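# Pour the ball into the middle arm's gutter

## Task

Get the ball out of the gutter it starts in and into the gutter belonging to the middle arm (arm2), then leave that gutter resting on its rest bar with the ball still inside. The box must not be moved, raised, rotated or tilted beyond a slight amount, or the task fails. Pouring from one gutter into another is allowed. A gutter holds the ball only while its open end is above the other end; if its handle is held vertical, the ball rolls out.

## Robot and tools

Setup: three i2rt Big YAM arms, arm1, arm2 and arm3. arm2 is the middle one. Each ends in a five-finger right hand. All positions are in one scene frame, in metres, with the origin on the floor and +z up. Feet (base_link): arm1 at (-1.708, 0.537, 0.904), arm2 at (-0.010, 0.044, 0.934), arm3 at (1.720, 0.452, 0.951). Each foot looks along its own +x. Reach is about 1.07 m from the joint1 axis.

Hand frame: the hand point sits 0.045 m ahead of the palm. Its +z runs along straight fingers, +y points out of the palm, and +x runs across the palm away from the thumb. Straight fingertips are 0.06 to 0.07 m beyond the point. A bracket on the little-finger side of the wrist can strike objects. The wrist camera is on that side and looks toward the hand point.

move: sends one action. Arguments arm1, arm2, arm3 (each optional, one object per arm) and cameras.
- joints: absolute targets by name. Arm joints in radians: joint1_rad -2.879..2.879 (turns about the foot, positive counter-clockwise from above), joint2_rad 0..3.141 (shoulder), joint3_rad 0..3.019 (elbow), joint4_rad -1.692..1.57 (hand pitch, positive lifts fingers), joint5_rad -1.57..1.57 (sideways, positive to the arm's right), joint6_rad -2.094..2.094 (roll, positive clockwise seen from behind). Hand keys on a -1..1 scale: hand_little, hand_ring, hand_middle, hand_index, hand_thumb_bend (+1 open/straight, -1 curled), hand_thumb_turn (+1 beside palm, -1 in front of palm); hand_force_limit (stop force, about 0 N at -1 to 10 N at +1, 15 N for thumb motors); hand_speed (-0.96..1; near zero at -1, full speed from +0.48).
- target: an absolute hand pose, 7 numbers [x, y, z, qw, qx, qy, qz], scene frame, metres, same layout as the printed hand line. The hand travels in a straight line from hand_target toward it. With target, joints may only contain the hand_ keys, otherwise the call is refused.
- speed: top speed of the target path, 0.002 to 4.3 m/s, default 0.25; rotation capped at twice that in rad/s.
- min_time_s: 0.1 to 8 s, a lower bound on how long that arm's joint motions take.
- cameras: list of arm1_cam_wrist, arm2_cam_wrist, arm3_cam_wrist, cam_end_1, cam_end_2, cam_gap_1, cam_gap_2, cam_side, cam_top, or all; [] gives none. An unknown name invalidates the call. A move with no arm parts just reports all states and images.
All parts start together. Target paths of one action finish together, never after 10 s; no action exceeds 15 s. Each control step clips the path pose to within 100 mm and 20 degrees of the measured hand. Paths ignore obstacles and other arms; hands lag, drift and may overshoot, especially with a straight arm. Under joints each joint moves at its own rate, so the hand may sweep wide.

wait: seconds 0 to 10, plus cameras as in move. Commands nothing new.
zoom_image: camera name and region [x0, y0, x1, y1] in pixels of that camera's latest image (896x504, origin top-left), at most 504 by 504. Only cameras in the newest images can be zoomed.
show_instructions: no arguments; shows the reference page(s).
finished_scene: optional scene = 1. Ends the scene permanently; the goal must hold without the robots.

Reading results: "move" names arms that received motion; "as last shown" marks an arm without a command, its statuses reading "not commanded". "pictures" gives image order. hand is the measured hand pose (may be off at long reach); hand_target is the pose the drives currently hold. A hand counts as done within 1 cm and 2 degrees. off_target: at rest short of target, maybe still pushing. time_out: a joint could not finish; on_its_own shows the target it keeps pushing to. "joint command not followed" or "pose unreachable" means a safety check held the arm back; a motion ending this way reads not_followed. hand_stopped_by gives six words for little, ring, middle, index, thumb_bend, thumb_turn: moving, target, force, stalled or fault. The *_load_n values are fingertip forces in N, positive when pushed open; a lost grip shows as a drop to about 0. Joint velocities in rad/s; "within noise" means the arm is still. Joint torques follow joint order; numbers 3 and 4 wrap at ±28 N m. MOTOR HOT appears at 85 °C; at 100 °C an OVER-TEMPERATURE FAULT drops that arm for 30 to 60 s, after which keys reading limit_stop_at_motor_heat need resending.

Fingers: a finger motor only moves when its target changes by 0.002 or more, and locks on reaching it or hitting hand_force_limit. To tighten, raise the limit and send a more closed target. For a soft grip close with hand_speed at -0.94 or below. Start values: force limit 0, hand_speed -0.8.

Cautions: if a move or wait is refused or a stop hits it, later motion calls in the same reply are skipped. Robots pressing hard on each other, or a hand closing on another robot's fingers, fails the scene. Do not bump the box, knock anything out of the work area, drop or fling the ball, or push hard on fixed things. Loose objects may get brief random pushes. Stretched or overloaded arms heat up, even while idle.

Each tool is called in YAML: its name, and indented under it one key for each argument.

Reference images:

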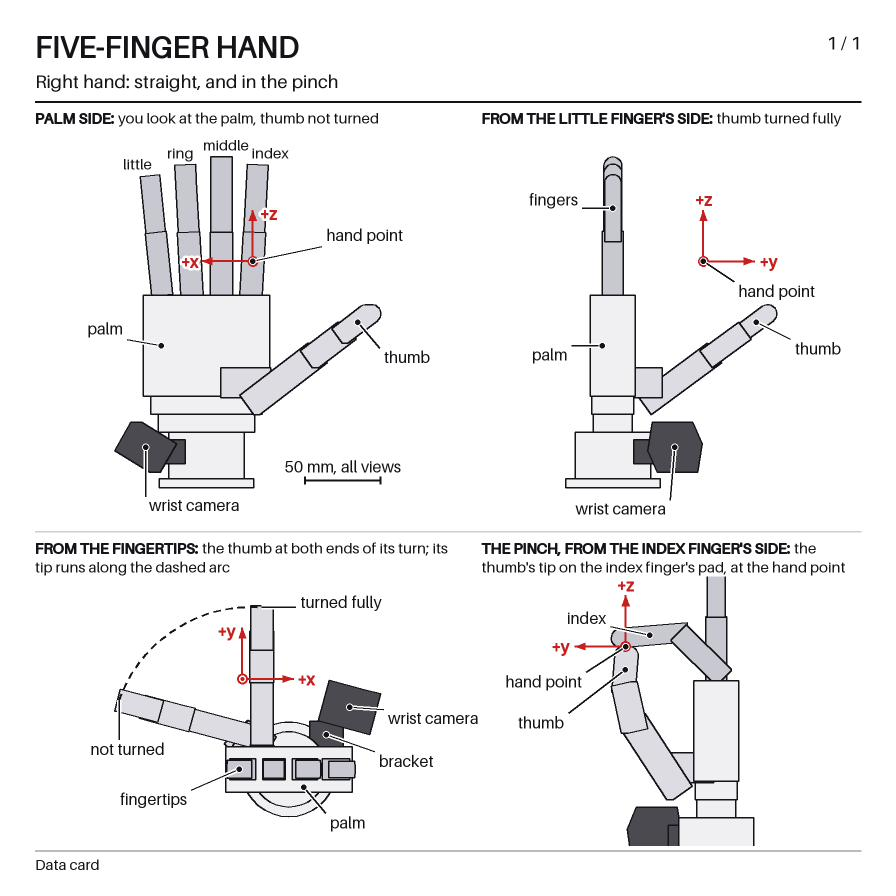

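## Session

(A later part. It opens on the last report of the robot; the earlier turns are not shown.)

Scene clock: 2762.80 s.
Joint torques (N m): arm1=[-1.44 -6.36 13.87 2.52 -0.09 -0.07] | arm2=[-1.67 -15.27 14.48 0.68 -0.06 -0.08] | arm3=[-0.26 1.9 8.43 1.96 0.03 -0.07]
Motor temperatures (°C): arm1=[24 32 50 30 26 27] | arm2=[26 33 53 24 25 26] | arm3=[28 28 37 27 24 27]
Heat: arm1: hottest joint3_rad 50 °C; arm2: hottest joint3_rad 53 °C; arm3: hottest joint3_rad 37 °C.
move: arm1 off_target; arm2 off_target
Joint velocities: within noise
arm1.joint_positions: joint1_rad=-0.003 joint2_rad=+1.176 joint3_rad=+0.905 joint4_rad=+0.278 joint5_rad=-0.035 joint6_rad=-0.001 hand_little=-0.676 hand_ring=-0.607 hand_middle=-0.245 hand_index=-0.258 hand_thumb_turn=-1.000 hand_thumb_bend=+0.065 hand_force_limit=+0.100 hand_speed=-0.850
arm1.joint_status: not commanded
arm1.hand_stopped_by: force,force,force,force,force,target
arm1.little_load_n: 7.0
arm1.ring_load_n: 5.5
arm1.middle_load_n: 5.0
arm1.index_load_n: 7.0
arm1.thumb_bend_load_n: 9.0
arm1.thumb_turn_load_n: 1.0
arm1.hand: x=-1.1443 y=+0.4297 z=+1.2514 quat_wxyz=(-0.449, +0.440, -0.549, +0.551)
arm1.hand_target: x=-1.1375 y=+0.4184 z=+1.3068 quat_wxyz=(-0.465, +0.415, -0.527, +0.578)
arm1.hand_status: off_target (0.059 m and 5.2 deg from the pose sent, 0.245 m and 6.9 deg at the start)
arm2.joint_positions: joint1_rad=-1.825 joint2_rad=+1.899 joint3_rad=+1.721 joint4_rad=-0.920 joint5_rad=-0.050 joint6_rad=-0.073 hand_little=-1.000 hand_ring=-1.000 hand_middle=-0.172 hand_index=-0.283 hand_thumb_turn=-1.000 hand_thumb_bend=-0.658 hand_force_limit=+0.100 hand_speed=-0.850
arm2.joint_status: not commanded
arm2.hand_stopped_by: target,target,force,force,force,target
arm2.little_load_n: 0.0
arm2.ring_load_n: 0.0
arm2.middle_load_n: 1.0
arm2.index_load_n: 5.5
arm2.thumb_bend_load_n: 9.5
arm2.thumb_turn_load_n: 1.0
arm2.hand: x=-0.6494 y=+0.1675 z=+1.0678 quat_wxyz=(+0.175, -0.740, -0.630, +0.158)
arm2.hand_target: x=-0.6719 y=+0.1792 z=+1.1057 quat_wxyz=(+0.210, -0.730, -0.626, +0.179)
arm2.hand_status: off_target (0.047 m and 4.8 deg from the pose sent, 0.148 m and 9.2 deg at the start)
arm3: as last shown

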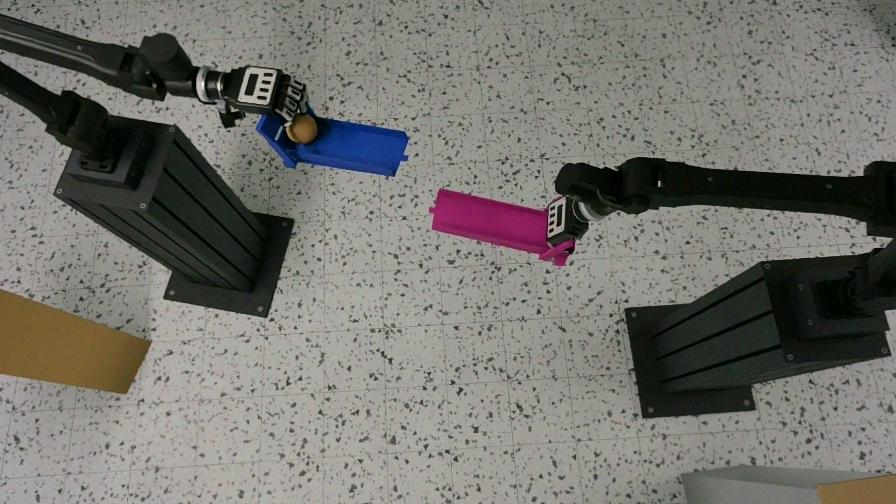

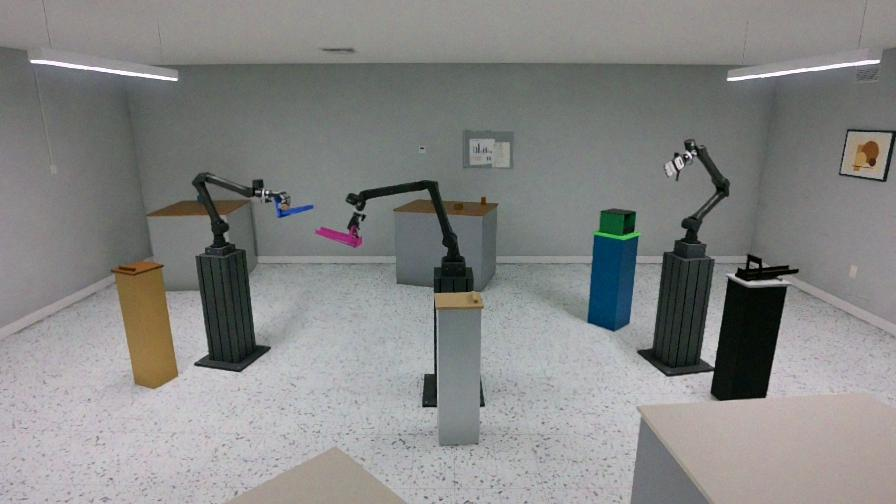

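wait:
  seconds: 0
  cameras: ["cam_end_1", "cam_side", "cam_top"]

zoom_image:
  camera: "cam_end_1"
  region: [400, 180, 560, 300]

zoom_image:
  camera: "cam_side"
  region: [260, 190, 380, 250]

zoom_image:
  camera: "cam_top"
  region: [140, 60, 360, 200]

Scene clock: 2877.73 s.
Joint torques (N m): arm1=[-1.73 -6.89 13.81 2.54 -0.05 -0.05] | arm2=[-1.61 -15.27 14.48 0.69 -0.06 -0.07] | arm3=[0.38 1.08 8.31 2.18 0.02 -0.05]
Motor temperatures (°C): arm1=[24 33 63 29 26 27] | arm2=[26 35 66 24 25 26] | arm3=[28 28 37 27 24 27]
Heat: arm1: hottest joint3_rad 63 °C; arm2: hottest joint3_rad 66 °C; arm3: hottest joint3_rad 37 °C.
Joint velocities: within noise
arm1.joint_positions: joint1_rad=-0.003 joint2_rad=+1.176 joint3_rad=+0.905 joint4_rad=+0.278 joint5_rad=-0.035 joint6_rad=-0.001 hand_little=-0.676 hand_ring=-0.607 hand_middle=-0.245 hand_index=-0.258 hand_thumb_turn=-1.000 hand_thumb_bend=+0.065 hand_force_limit=+0.100 hand_speed=-0.850
arm1.joint_status: not commanded
arm1.hand_stopped_by: force,force,force,force,force,target
arm1.little_load_n: 7.0
arm1.ring_load_n: 6.0
arm1.middle_load_n: 5.0
arm1.index_load_n: 6.5
arm1.thumb_bend_load_n: 8.5
arm1.thumb_turn_load_n: 1.0
arm1.hand: x=-1.1443 y=+0.4297 z=+1.2514 quat_wxyz=(-0.449, +0.440, -0.549, +0.551)
arm1.hand_target: x=-1.1375 y=+0.4184 z=+1.3068 quat_wxyz=(-0.465, +0.415, -0.527, +0.578)
arm1.hand_status: off_target (0.059 m and 5.2 deg from the pose sent, 0.245 m and 6.9 deg at the start)
arm2.joint_positions: joint1_rad=-1.825 joint2_rad=+1.899 joint3_rad=+1.721 joint4_rad=-0.920 joint5_rad=-0.050 joint6_rad=-0.073 hand_little=-1.000 hand_ring=-1.000 hand_middle=-0.172 hand_index=-0.283 hand_thumb_turn=-1.000 hand_thumb_bend=-0.658 hand_force_limit=+0.100 hand_speed=-0.850
arm2.joint_status: not commanded
arm2.hand_stopped_by: target,target,force,force,force,target
arm2.little_load_n: 0.0
arm2.ring_load_n: 0.0
arm2.middle_load_n: 0.5
arm2.index_load_n: 5.5
arm2.thumb_bend_load_n: 9.5
arm2.thumb_turn_load_n: 1.0
arm2.hand: x=-0.6494 y=+0.1675 z=+1.0678 quat_wxyz=(+0.175, -0.740, -0.630, +0.158)
arm2.hand_target: x=-0.6719 y=+0.1792 z=+1.1057 quat_wxyz=(+0.210, -0.730, -0.626, +0.179)
arm2.hand_status: off_target (0.047 m and 4.8 deg from the pose sent, 0.148 m and 9.2 deg at the start)
arm3.joint_positions: joint1_rad=+0.242 joint2_rad=+0.635 joint3_rad=+1.359 joint4_rad=-1.149 joint5_rad=-0.046 joint6_rad=-1.300 hand_little=+1.000 hand_ring=+1.000 hand_middle=+1.000 hand_index=+1.000 hand_thumb_turn=+1.000 hand_thumb_bend=+1.000 hand_force_limit=+0.000 hand_speed=-0.800
arm3.joint_status: not commanded
arm3.hand_stopped_by: target,target,target,target,target,target
arm3.little_load_n: 0.0
arm3.ring_load_n: 0.0
arm3.middle_load_n: 0.0
arm3.index_load_n: 0.0
arm3.thumb_bend_load_n: 0.0
arm3.thumb_turn_load_n: 0.0
arm3.hand: x=+1.4583 y=+0.3654 z=+1.4599 quat_wxyz=(+0.501, +0.088, -0.837, +0.201)
arm3.hand_target: x=+1.4594 y=+0.3657 z=+1.4708 quat_wxyz=(+0.510, +0.088, -0.831, +0.204)
arm3.hand_status: not commanded

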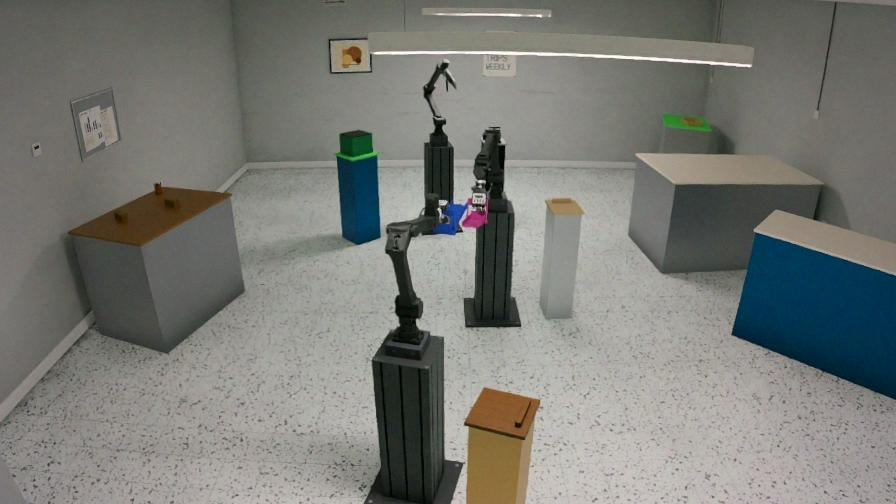

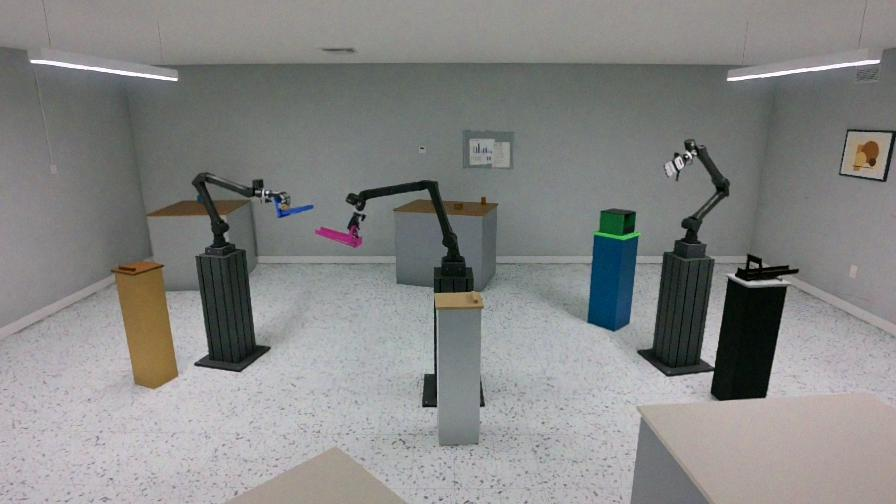

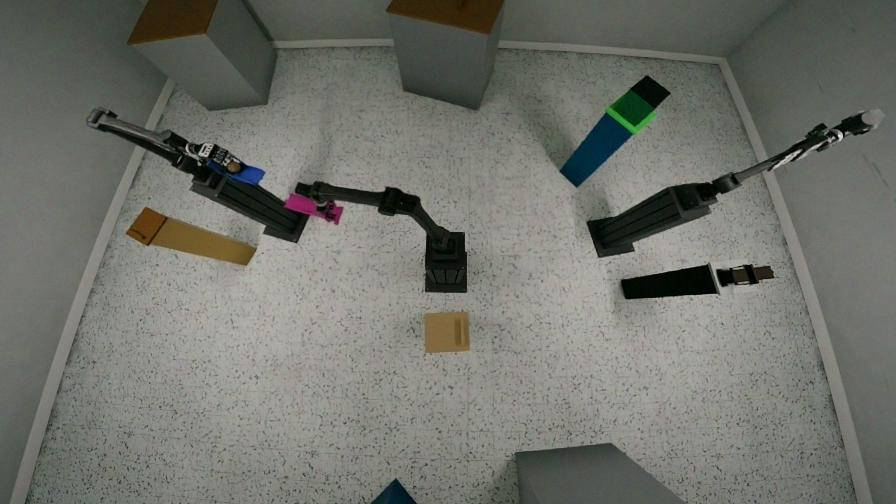

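Scaled by 3.150.

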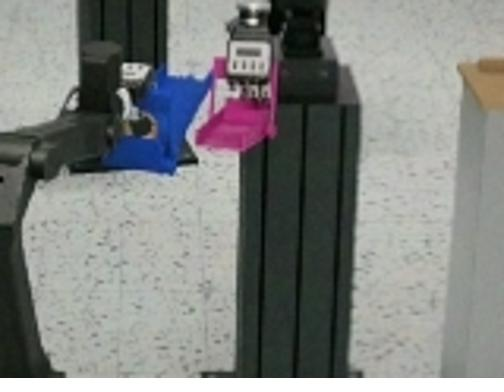

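Scaled by 4.200.

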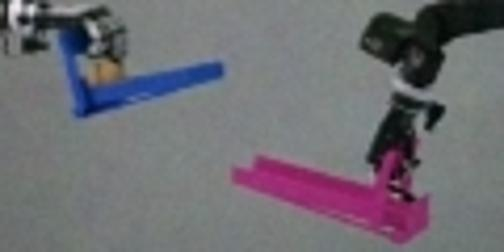

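Scaled by 2.291.

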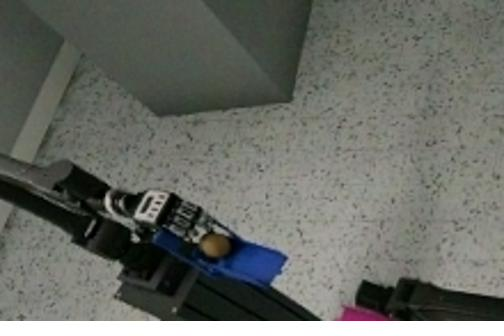

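move:
  arm1: {"target": [-0.9585, 0.3534, 1.317, -0.4292, 0.4505, -0.5780, 0.5282], "speed": 0.1}
  arm2: {"target": [-0.6714, 0.192, 1.105, 0.209, -0.7296, -0.6258, 0.1794], "speed": 0.06}
  cameras: ["cam_gap_1", "cam_side"]

zoom_image:
  camera: "cam_gap_1"
  region: [300, 90, 660, 290]

zoom_image:
  camera: "cam_side"
  region: [260, 180, 400, 250]

Scene clock: 2942.43 s.
Joint torques (N m): arm1=[-2.32 -14.68 14.49 2.69 -0.17 -0.04] | arm2=[-1.67 -15.33 14.45 0.65 -0.21 -0.07] | arm3=[0.67 1.03 8.47 2.32 0.06 0]
Motor temperatures (°C): arm1=[24 33 65 29 26 27] | arm2=[26 35 67 24 25 26] | arm3=[28 28 37 27 24 27]
Heat: arm1: hottest joint3_rad 65 °C; arm2: hottest joint3_rad 67 °C; arm3: hottest joint3_rad 37 °C.
move: arm1 off_target; arm2 off_target
Joint velocities: within noise
arm1.joint_positions: joint1_rad=-0.030 joint2_rad=+1.675 joint3_rad=+1.548 joint4_rad=-0.053 joint5_rad=-0.060 joint6_rad=+0.000 hand_little=-0.676 hand_ring=-0.607 hand_middle=-0.245 hand_index=-0.258 hand_thumb_turn=-1.000 hand_thumb_bend=+0.065 hand_force_limit=+0.100 hand_speed=-0.850
arm1.joint_status: not commanded
arm1.hand_stopped_by: force,force,force,force,force,target
arm1.little_load_n: 7.0
arm1.ring_load_n: 6.0
arm1.middle_load_n: 5.5
arm1.index_load_n: 6.5
arm1.thumb_bend_load_n: 8.5
arm1.thumb_turn_load_n: 1.0
arm1.hand: x=-0.9685 y=+0.3690 z=+1.2513 quat_wxyz=(-0.409, +0.475, -0.601, +0.495)
arm1.hand_target: x=-0.9644 y=+0.3552 z=+1.3163 quat_wxyz=(-0.429, +0.451, -0.578, +0.529)
arm1.hand_status: off_target (0.068 m and 5.9 deg from the pose sent, 0.211 m and 5.0 deg at the start)
arm2.joint_positions: joint1_rad=-1.845 joint2_rad=+1.899 joint3_rad=+1.721 joint4_rad=-0.920 joint5_rad=-0.057 joint6_rad=-0.090 hand_little=-1.000 hand_ring=-1.000 hand_middle=-0.172 hand_index=-0.283 hand_thumb_turn=-1.000 hand_thumb_bend=-0.658 hand_force_limit=+0.100 hand_speed=-0.850
arm2.joint_status: not commanded
arm2.hand_stopped_by: target,target,force,force,force,target
arm2.little_load_n: 0.0
arm2.ring_load_n: 0.0
arm2.middle_load_n: 1.0
arm2.index_load_n: 5.5
arm2.thumb_bend_load_n: 9.5
arm2.thumb_turn_load_n: 1.0
arm2.hand: x=-0.6464 y=+0.1800 z=+1.0678 quat_wxyz=(+0.176, -0.741, -0.629, +0.158)
arm2.hand_target: x=-0.6685 y=+0.1915 z=+1.1056 quat_wxyz=(+0.210, -0.730, -0.626, +0.179)
arm2.hand_status: off_target (0.046 m and 4.8 deg from the pose sent, 0.050 m and 4.8 deg at the start)
arm3: as last shown

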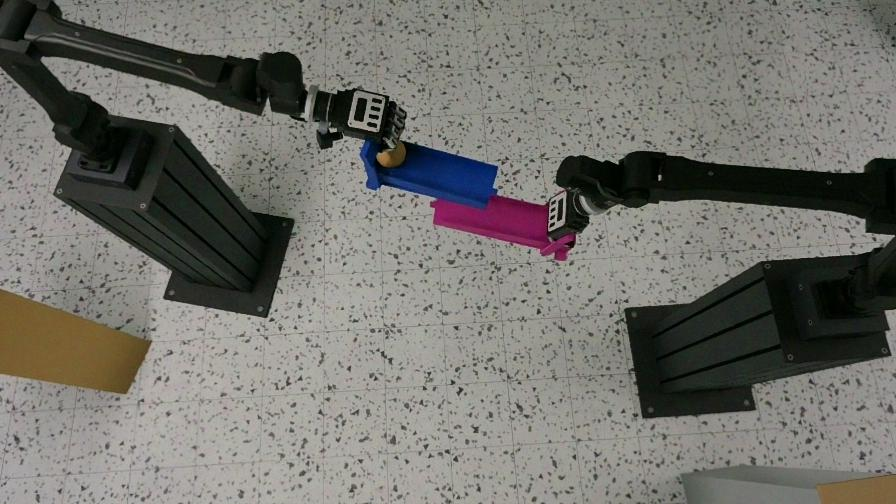

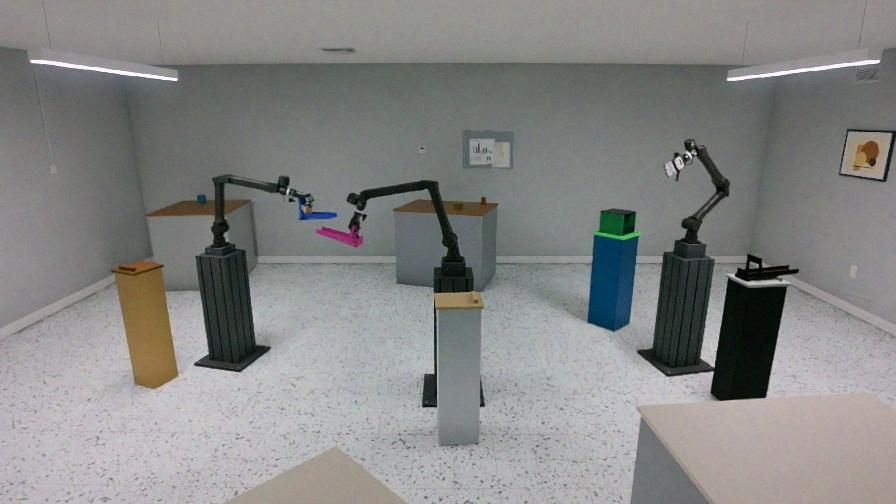

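Scaled by 1.400.

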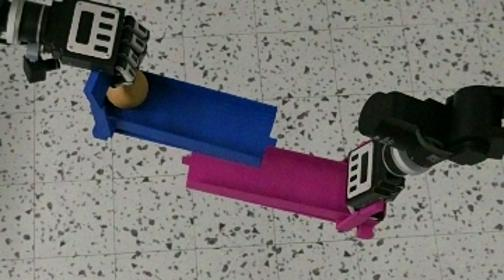

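Scaled by 3.600.

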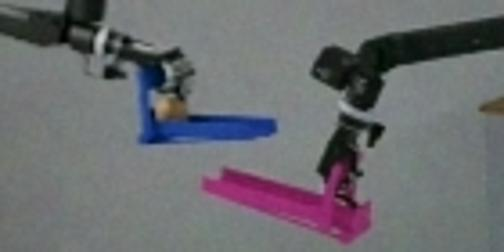

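zoom_image:
  camera: "cam_gap_1"
  region: [350, 120, 510, 220]

zoom_image:
  camera: "cam_gap_1"
  region: [420, 180, 600, 280]

Scaled by 3.150.

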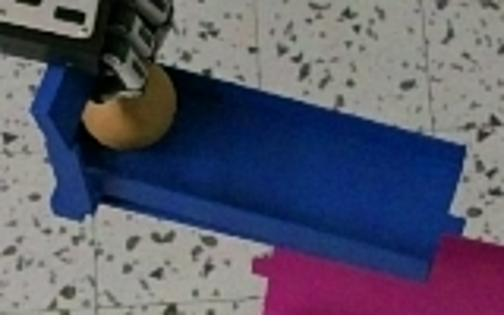

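Scaled by 2.800.

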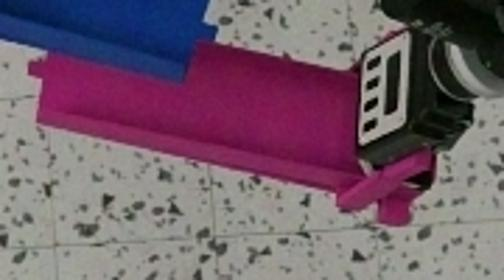

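move:
  arm1: {"target": [-0.9624, 0.3162, 1.317, -0.4651, 0.4897, -0.5452, 0.4969], "speed": 0.08}
  cameras: ["cam_gap_1", "cam_side"]

zoom_image:
  camera: "cam_gap_1"
  region: [350, 120, 610, 280]

zoom_image:
  camera: "cam_side"
  region: [280, 180, 380, 250]

Scene clock: 3139.50 s.
Joint torques (N m): arm1=[-0.67 -14.39 14.3 2.92 -0.21 -0.23] | arm2=[-1.61 -15.33 14.42 0.66 -0.21 -0.08] | arm3=[0.56 1.96 8.69 2.02 0.08 0]
Motor temperatures (°C): arm1=[24 38 65 29 26 27] | arm2=[26 36 69 24 25 26] | arm3=[28 28 38 27 24 27]
Heat: arm1: hottest joint3_rad 65 °C; arm2: hottest joint3_rad 69 °C; arm3: hottest joint3_rad 38 °C.
move: arm1 off_target
Joint velocities: within noise
arm1.joint_positions: joint1_rad=-0.137 joint2_rad=+1.724 joint3_rad=+1.617 joint4_rad=-0.075 joint5_rad=-0.302 joint6_rad=-0.004 hand_little=-0.676 hand_ring=-0.607 hand_middle=-0.245 hand_index=-0.258 hand_thumb_turn=-1.000 hand_thumb_bend=+0.065 hand_force_limit=+0.100 hand_speed=-0.850
arm1.joint_status: not commanded
arm1.hand_stopped_by: force,force,force,force,force,target
arm1.little_load_n: 7.0
arm1.ring_load_n: 5.5
arm1.middle_load_n: 5.5
arm1.index_load_n: 7.0
arm1.thumb_bend_load_n: 8.5
arm1.thumb_turn_load_n: 1.5
arm1.hand: x=-0.9710 y=+0.3307 z=+1.2544 quat_wxyz=(-0.453, +0.503, -0.575, +0.459)
arm1.hand_target: x=-0.9677 y=+0.3182 z=+1.3163 quat_wxyz=(-0.465, +0.489, -0.545, +0.497)
arm1.hand_status: off_target (0.065 m and 5.9 deg from the pose sent, 0.084 m and 9.2 deg at the start)
arm2, arm3: as last shown
arm2.joint_positions: joint1_rad=-1.845 joint2_rad=+1.899 joint3_rad=+1.721 joint4_rad=-0.920 joint5_rad=-0.058 joint6_rad=-0.090 hand_little=-1.000 hand_ring=-1.000 hand_middle=-0.172 hand_index=-0.283 hand_thumb_turn=-1.000 hand_thumb_bend=-0.658 hand_force_limit=+0.100 hand_speed=-0.850
arm2.ring_load_n: 0.5
arm2.hand: x=-0.6464 y=+0.1800 z=+1.0678 quat_wxyz=(+0.175, -0.741, -0.629, +0.158)
arm2.hand_target: x=-0.6685 y=+0.1914 z=+1.1056 quat_wxyz=(+0.210, -0.730, -0.626, +0.179)

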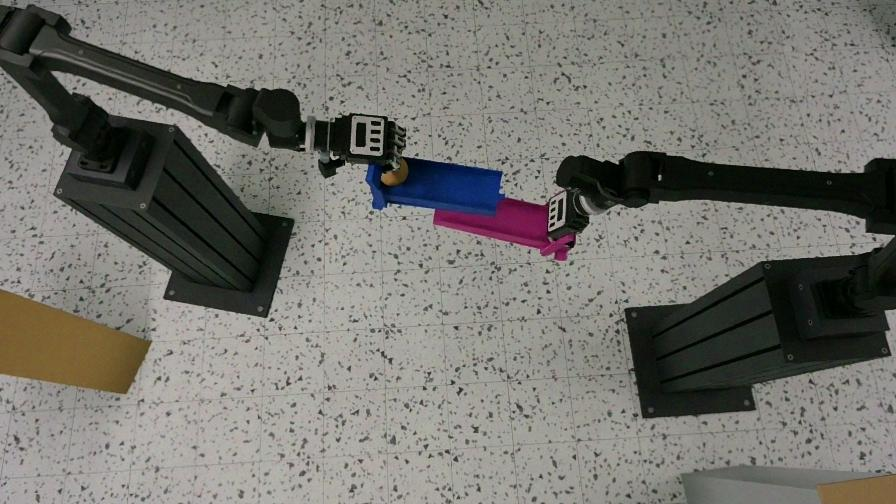

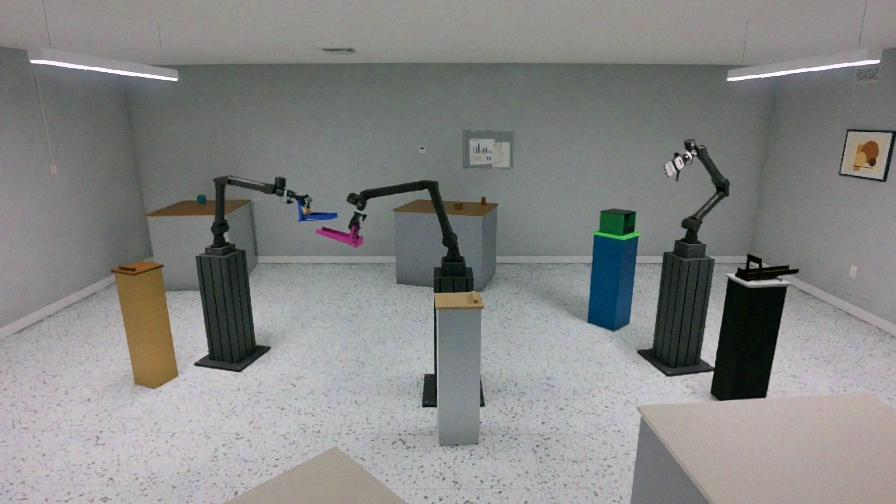

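Scaled by 1.938.

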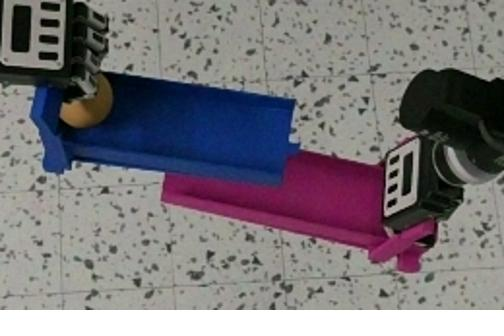

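Scaled by 5.040.

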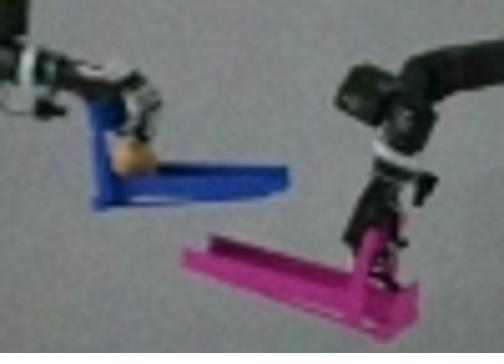

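move:
  arm1: {"target": [-1.0089, 0.3381, 1.292, -0.4465, 0.5055, -0.5695, 0.4701], "speed": 0.06}
  cameras: ["cam_gap_1", "cam_side"]

zoom_image:
  camera: "cam_gap_1"
  region: [340, 120, 600, 280]

zoom_image:
  camera: "cam_side"
  region: [280, 180, 380, 250]

Scene clock: 3202.13 s.
Joint torques (N m): arm1=[0.26 -16.67 8.39 2.47 0.02 -0.24] | arm2=[-1.61 -15.33 14.43 0.65 -0.21 -0.08] | arm3=[0.56 1.67 8.4 2.15 0.02 -0.08]
Motor temperatures (°C): arm1=[24 36 68 29 26 27] | arm2=[26 36 69 24 25 26] | arm3=[28 28 38 27 24 27]
Heat: arm1: hottest joint3_rad 68 °C; arm2: hottest joint3_rad 69 °C; arm3: hottest joint3_rad 38 °C.
move: arm1 off_target
Joint velocities: within noise
arm1.joint_positions: joint1_rad=-0.137 joint2_rad=+1.652 joint3_rad=+1.563 joint4_rad=-0.133 joint5_rad=-0.297 joint6_rad=-0.016 hand_little=-0.676 hand_ring=-0.607 hand_middle=-0.245 hand_index=-0.258 hand_thumb_turn=-1.000 hand_thumb_bend=+0.065 hand_force_limit=+0.100 hand_speed=-0.850
arm1.joint_status: not commanded
arm1.hand_stopped_by: force,force,force,force,force,target
arm1.little_load_n: 7.0
arm1.ring_load_n: 5.5
arm1.middle_load_n: 5.5
arm1.index_load_n: 6.5
arm1.thumb_bend_load_n: 9.0
arm1.thumb_turn_load_n: 1.0
arm1.hand: x=-0.9991 y=+0.3402 z=+1.2597 quat_wxyz=(-0.442, +0.511, -0.585, +0.449)
arm1.hand_target: x=-1.0088 y=+0.3383 z=+1.2918 quat_wxyz=(-0.446, +0.505, -0.569, +0.470)
arm1.hand_status: off_target (0.034 m and 3.1 deg from the pose sent, 0.054 m and 1.7 deg at the start)
arm2, arm3: as last shown

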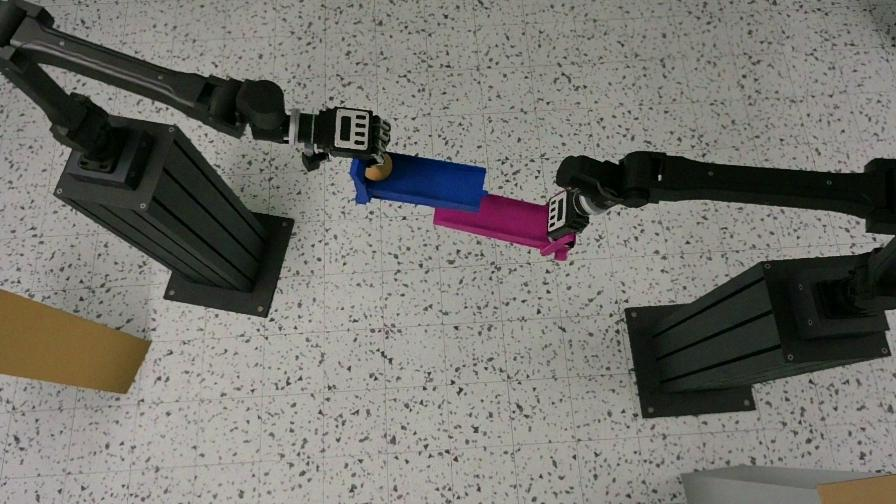

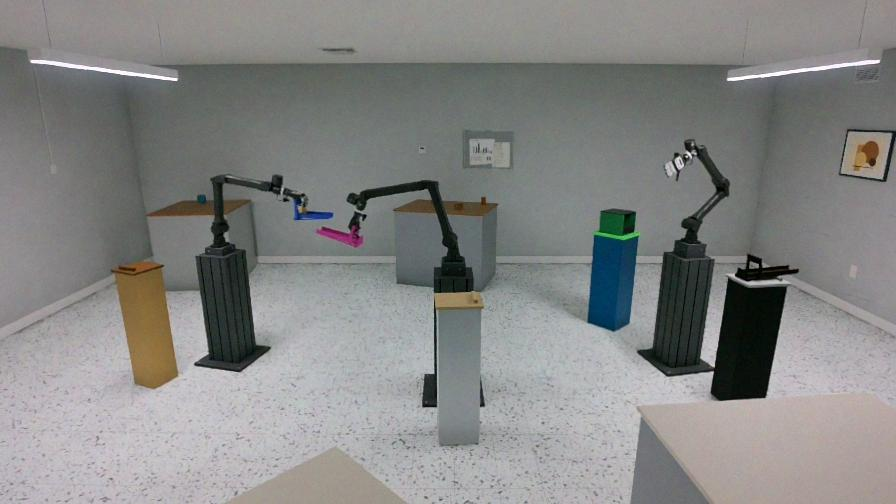

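Scaled by 1.938.

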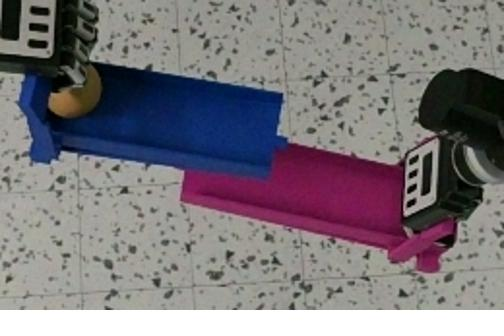

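Scaled by 5.040.

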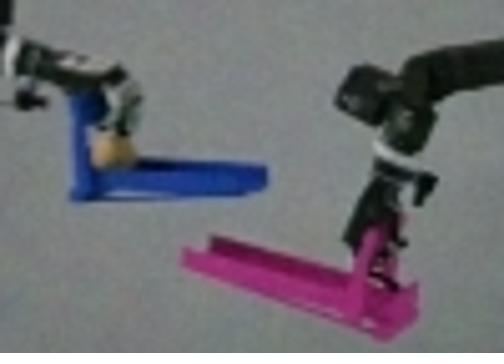

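move:
  arm1: {"target": [-1.0339, 0.3567, 1.248, -0.4465, 0.5055, -0.5695, 0.4701], "speed": 0.06}
  cameras: ["cam_gap_1", "cam_side", "cam_end_1"]

zoom_image:
  camera: "cam_gap_1"
  region: [340, 120, 600, 280]

zoom_image:
  camera: "cam_side"
  region: [280, 180, 380, 250]

zoom_image:
  camera: "cam_end_1"
  region: [420, 180, 520, 250]

Scene clock: 3269.07 s.
Joint torques (N m): arm1=[-0.09 -15.5 8.43 4.19 -0.06 -0.22] | arm2=[-1.61 -15.38 14.43 0.66 -0.22 -0.08] | arm3=[0.56 1.79 8.32 2.28 0 0.01]
Motor temperatures (°C): arm1=[24 40 61 29 26 27] | arm2=[26 36 70 24 25 26] | arm3=[28 28 38 27 24 27]
Heat: arm1: hottest joint3_rad 61 °C; arm2: hottest joint3_rad 70 °C; arm3: hottest joint3_rad 38 °C.
move: arm1 off_target
Joint velocities: within noise
arm1.joint_positions: joint1_rad=-0.137 joint2_rad=+1.586 joint3_rad=+1.367 joint4_rad=-0.038 joint5_rad=-0.284 joint6_rad=-0.017 hand_little=-0.676 hand_ring=-0.607 hand_middle=-0.245 hand_index=-0.258 hand_thumb_turn=-1.000 hand_thumb_bend=+0.065 hand_force_limit=+0.100 hand_speed=-0.850
arm1.joint_status: not commanded
arm1.hand_stopped_by: force,force,force,force,force,target
arm1.little_load_n: 7.0
arm1.ring_load_n: 6.0
arm1.middle_load_n: 5.0
arm1.index_load_n: 7.0
arm1.thumb_bend_load_n: 8.5
arm1.thumb_turn_load_n: 1.0
arm1.hand: x=-1.0325 y=+0.3518 z=+1.2080 quat_wxyz=(-0.432, +0.512, -0.597, +0.440)
arm1.hand_target: x=-1.0346 y=+0.3569 z=+1.2476 quat_wxyz=(-0.446, +0.505, -0.570, +0.470)
arm1.hand_status: off_target (0.040 m and 5.0 deg from the pose sent, 0.040 m and 3.1 deg at the start)
arm2, arm3: as last shown
arm2.ring_load_n: 0.0
arm2.middle_load_n: 0.5
pictures: cam_end_1, cam_gap_1, cam_side

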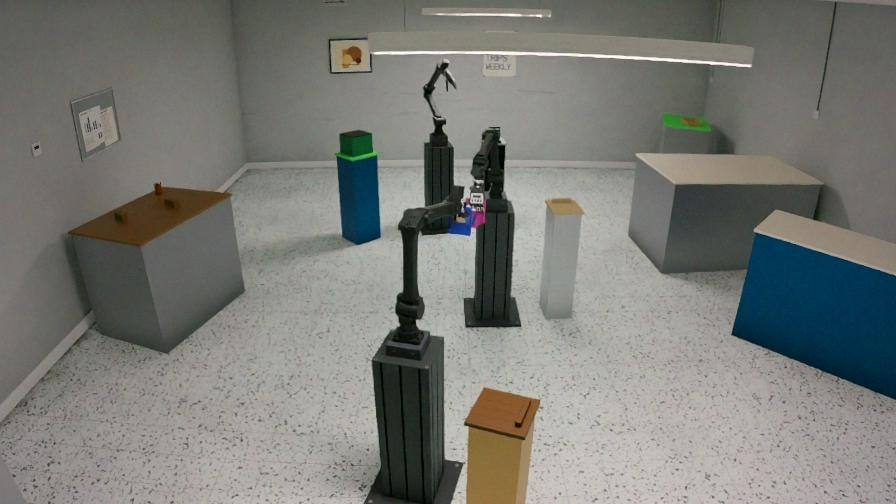

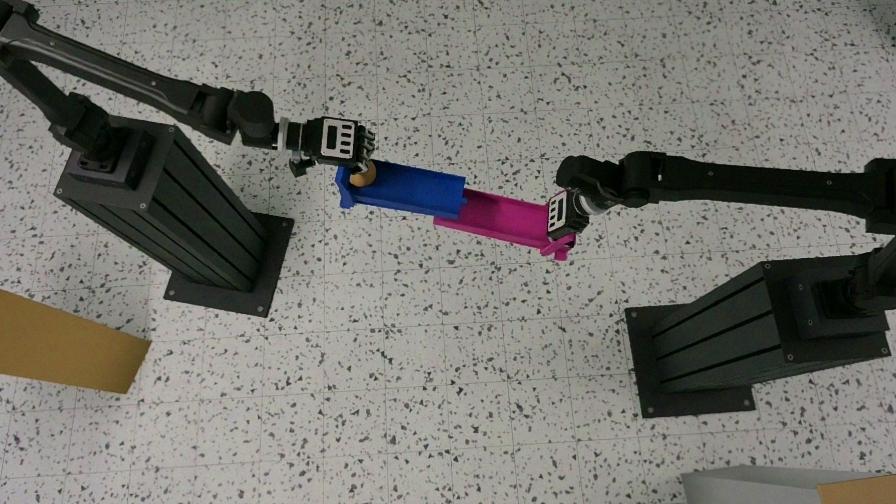

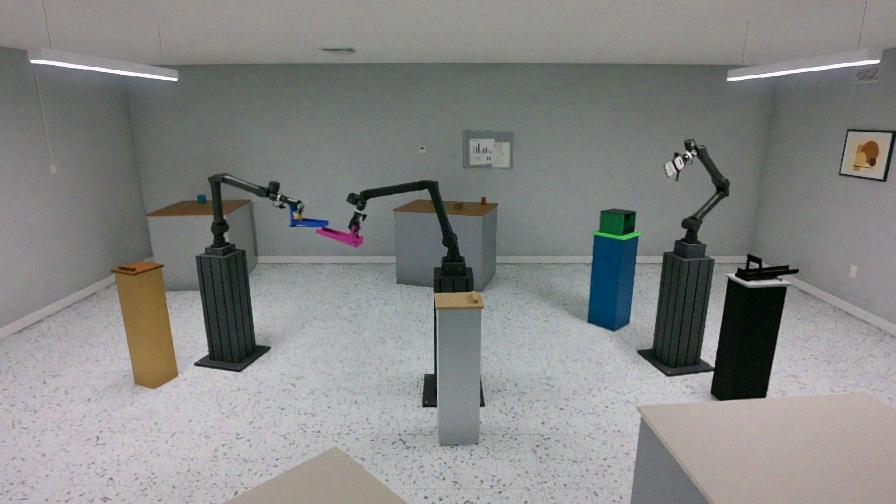

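Scaled by 1.938.

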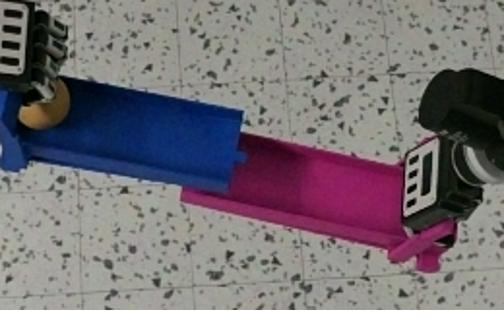

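Scaled by 5.040.

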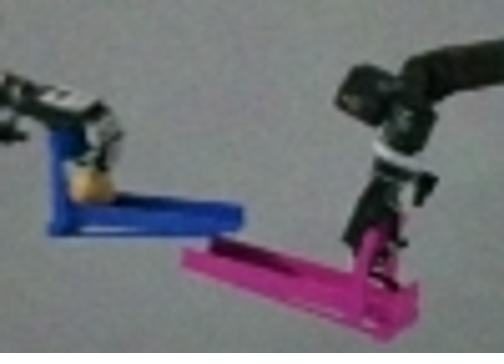

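Scaled by 5.040.

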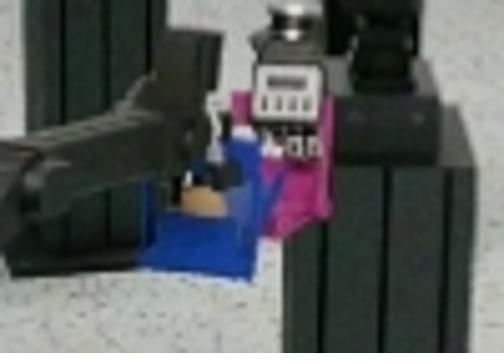

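move:
  arm1: {"target": [-1.0326, 0.3636, 1.272, -0.4350, 0.5146, -0.5835, 0.4536], "speed": 0.06}
  cameras: ["cam_gap_1", "cam_side"]

zoom_image:
  camera: "cam_gap_1"
  region: [340, 120, 600, 280]

zoom_image:
  camera: "cam_side"
  region: [280, 180, 380, 250]

Scene clock: 3310.27 s.
Joint torques (N m): arm1=[1.03 -14.51 13.85 2.51 -0.05 -0.27] | arm2=[-1.61 -15.27 14.43 0.65 -0.19 -0.07] | arm3=[0.56 2.2 8.57 1.89 0.04 -0.03]
Motor temperatures (°C): arm1=[24 39 58 30 26 27] | arm2=[26 36 70 24 25 26] | arm3=[28 28 38 27 24 27]
Heat: arm1: hottest joint3_rad 58 °C; arm2: hottest joint3_rad 70 °C; arm3: hottest joint3_rad 38 °C.
move: arm1 off_target
Joint velocities: within noise
arm1.joint_positions: joint1_rad=-0.133 joint2_rad=+1.569 joint3_rad=+1.371 joint4_rad=-0.146 joint5_rad=-0.268 joint6_rad=-0.017 hand_little=-0.677 hand_ring=-0.607 hand_middle=-0.245 hand_index=-0.258 hand_thumb_turn=-1.000 hand_thumb_bend=+0.065 hand_force_limit=+0.100 hand_speed=-0.850
arm1.joint_status: not commanded
arm1.hand_stopped_by: force,force,force,force,force,target
arm1.little_load_n: 1.5
arm1.ring_load_n: 2.5
arm1.middle_load_n: 5.5
arm1.index_load_n: 7.0
arm1.thumb_bend_load_n: 8.5
arm1.thumb_turn_load_n: 1.0
arm1.hand: x=-1.0467 y=+0.3578 z=+1.1975 quat_wxyz=(-0.412, +0.521, -0.623, +0.413)
arm1.hand_target: x=-1.0382 y=+0.3653 z=+1.2714 quat_wxyz=(-0.435, +0.514, -0.584, +0.454)
arm1.hand_status: off_target (0.076 m and 7.1 deg from the pose sent, 0.065 m and 2.2 deg at the start)
arm2, arm3: as last shown
arm2.joint_positions: joint1_rad=-1.845 joint2_rad=+1.901 joint3_rad=+1.721 joint4_rad=-0.920 joint5_rad=-0.058 joint6_rad=-0.091 hand_little=-1.000 hand_ring=-1.000 hand_middle=-0.172 hand_index=-0.283 hand_thumb_turn=-1.000 hand_thumb_bend=-0.658 hand_force_limit=+0.100 hand_speed=-0.850
arm2.middle_load_n: 1.0
arm2.thumb_turn_load_n: 1.5
arm2.hand: x=-0.6464 y=+0.1799 z=+1.0661 quat_wxyz=(+0.174, -0.740, -0.630, +0.157)
arm2.hand_target: x=-0.6685 y=+0.1913 z=+1.1057 quat_wxyz=(+0.210, -0.730, -0.626, +0.179)

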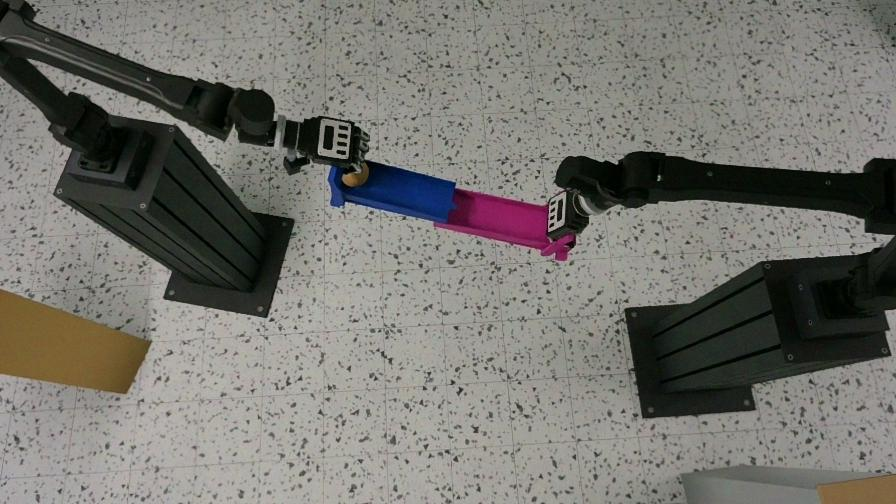

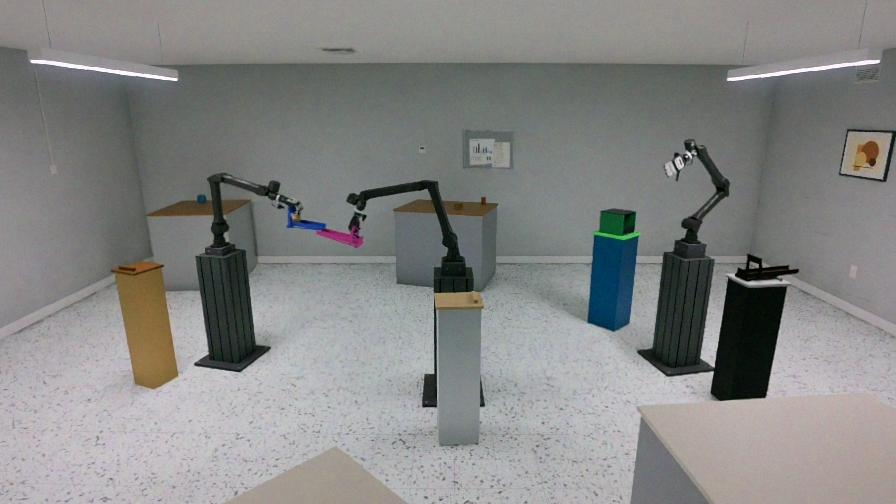

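Scaled by 1.938.

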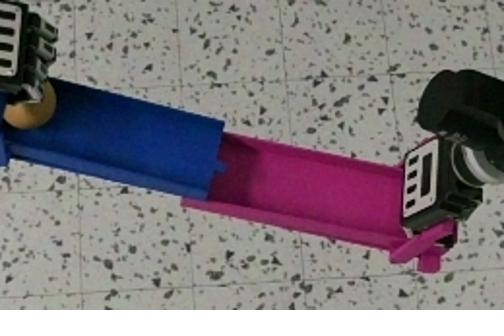

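Scaled by 5.040.

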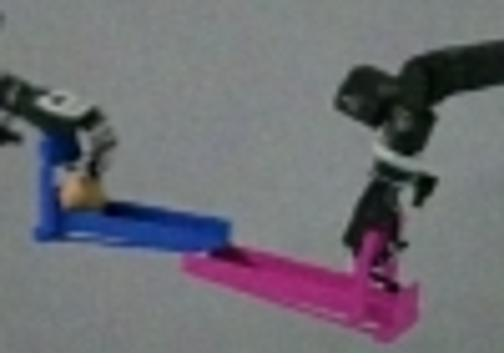

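move:
  arm1: {"target": [-1.0300, 0.3636, 1.300, -0.4350, 0.5146, -0.5835, 0.4536], "speed": 0.06}
  cameras: ["cam_gap_1", "cam_side"]

zoom_image:
  camera: "cam_gap_1"
  region: [340, 120, 600, 280]

zoom_image:
  camera: "cam_side"
  region: [280, 180, 380, 250]

Scene clock: 3328.83 s.
Joint torques (N m): arm1=[0.15 -13.51 14 2.67 -0.03 -0.2] | arm2=[-1.61 -15.5 14.43 0.65 -0.18 -0.07] | arm3=[1.26 1.79 8.57 2.07 0.01 -0.04]
Motor temperatures (°C): arm1=[24 39 64 29 26 27] | arm2=[26 35 70 24 25 26] | arm3=[28 28 38 27 24 27]
Heat: arm1: hottest joint3_rad 64 °C; arm2: hottest joint3_rad 70 °C; arm3: hottest joint3_rad 38 °C.
move: arm1 off_target
Joint velocities: within noise
arm1.joint_positions: joint1_rad=-0.131 joint2_rad=+1.561 joint3_rad=+1.450 joint4_rad=-0.222 joint5_rad=-0.266 joint6_rad=-0.017 hand_little=-0.677 hand_ring=-0.607 hand_middle=-0.245 hand_index=-0.258 hand_thumb_turn=-1.000 hand_thumb_bend=+0.065 hand_force_limit=+0.100 hand_speed=-0.850
arm1.joint_status: not commanded
arm1.hand_stopped_by: force,force,force,force,force,target
arm1.little_load_n: 1.0
arm1.ring_load_n: 2.5
arm1.middle_load_n: 5.5
arm1.index_load_n: 7.0
arm1.thumb_bend_load_n: 8.5
arm1.thumb_turn_load_n: 1.0
arm1.hand: x=-1.0433 y=+0.3568 z=+1.2331 quat_wxyz=(-0.414, +0.520, -0.620, +0.417)
arm1.hand_target: x=-1.0352 y=+0.3652 z=+1.2994 quat_wxyz=(-0.435, +0.514, -0.584, +0.454)
arm1.hand_status: off_target (0.069 m and 6.5 deg from the pose sent, 0.104 m and 7.1 deg at the start)
arm2, arm3: as last shown
arm2.ring_load_n: 0.5

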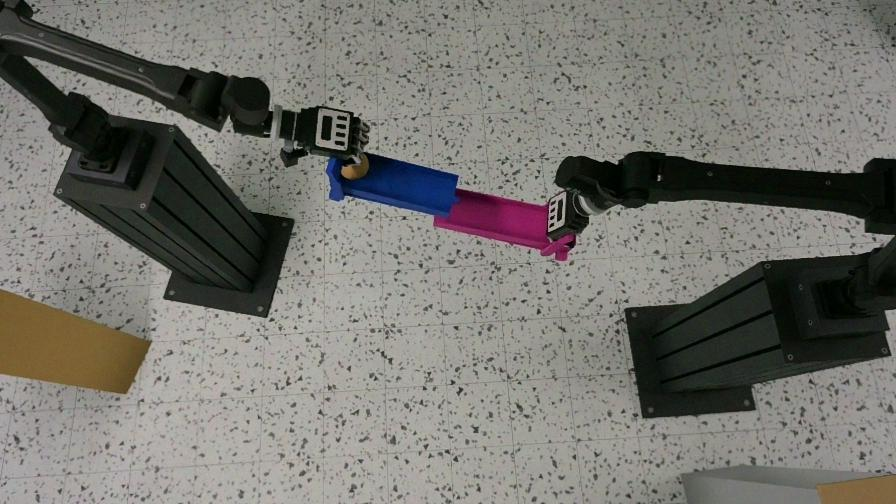

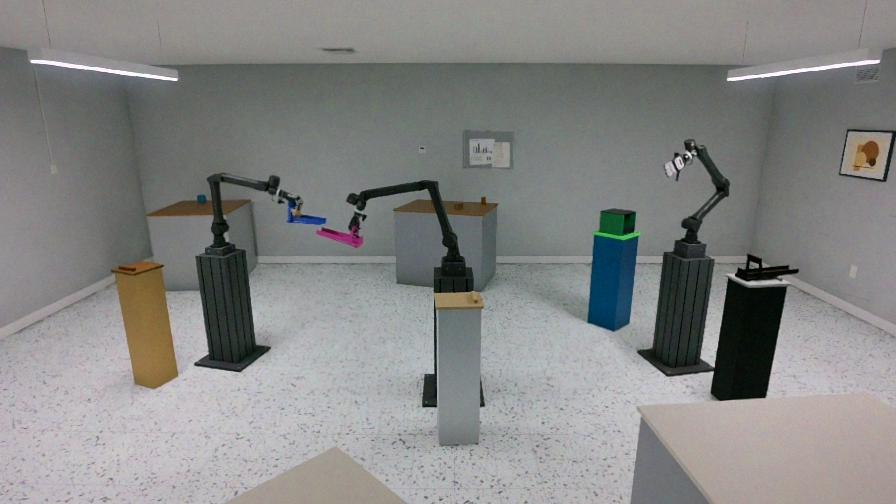

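Scaled by 1.938.

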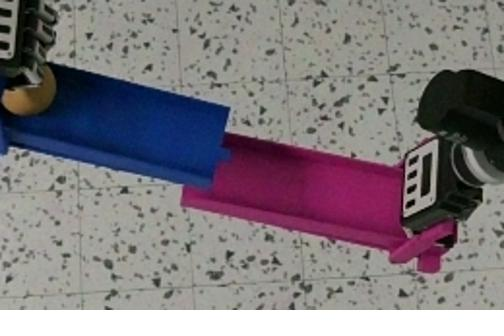

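Scaled by 5.040.

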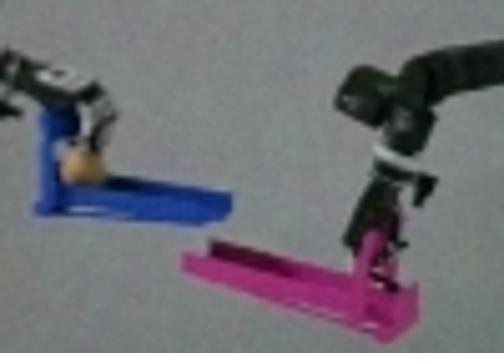

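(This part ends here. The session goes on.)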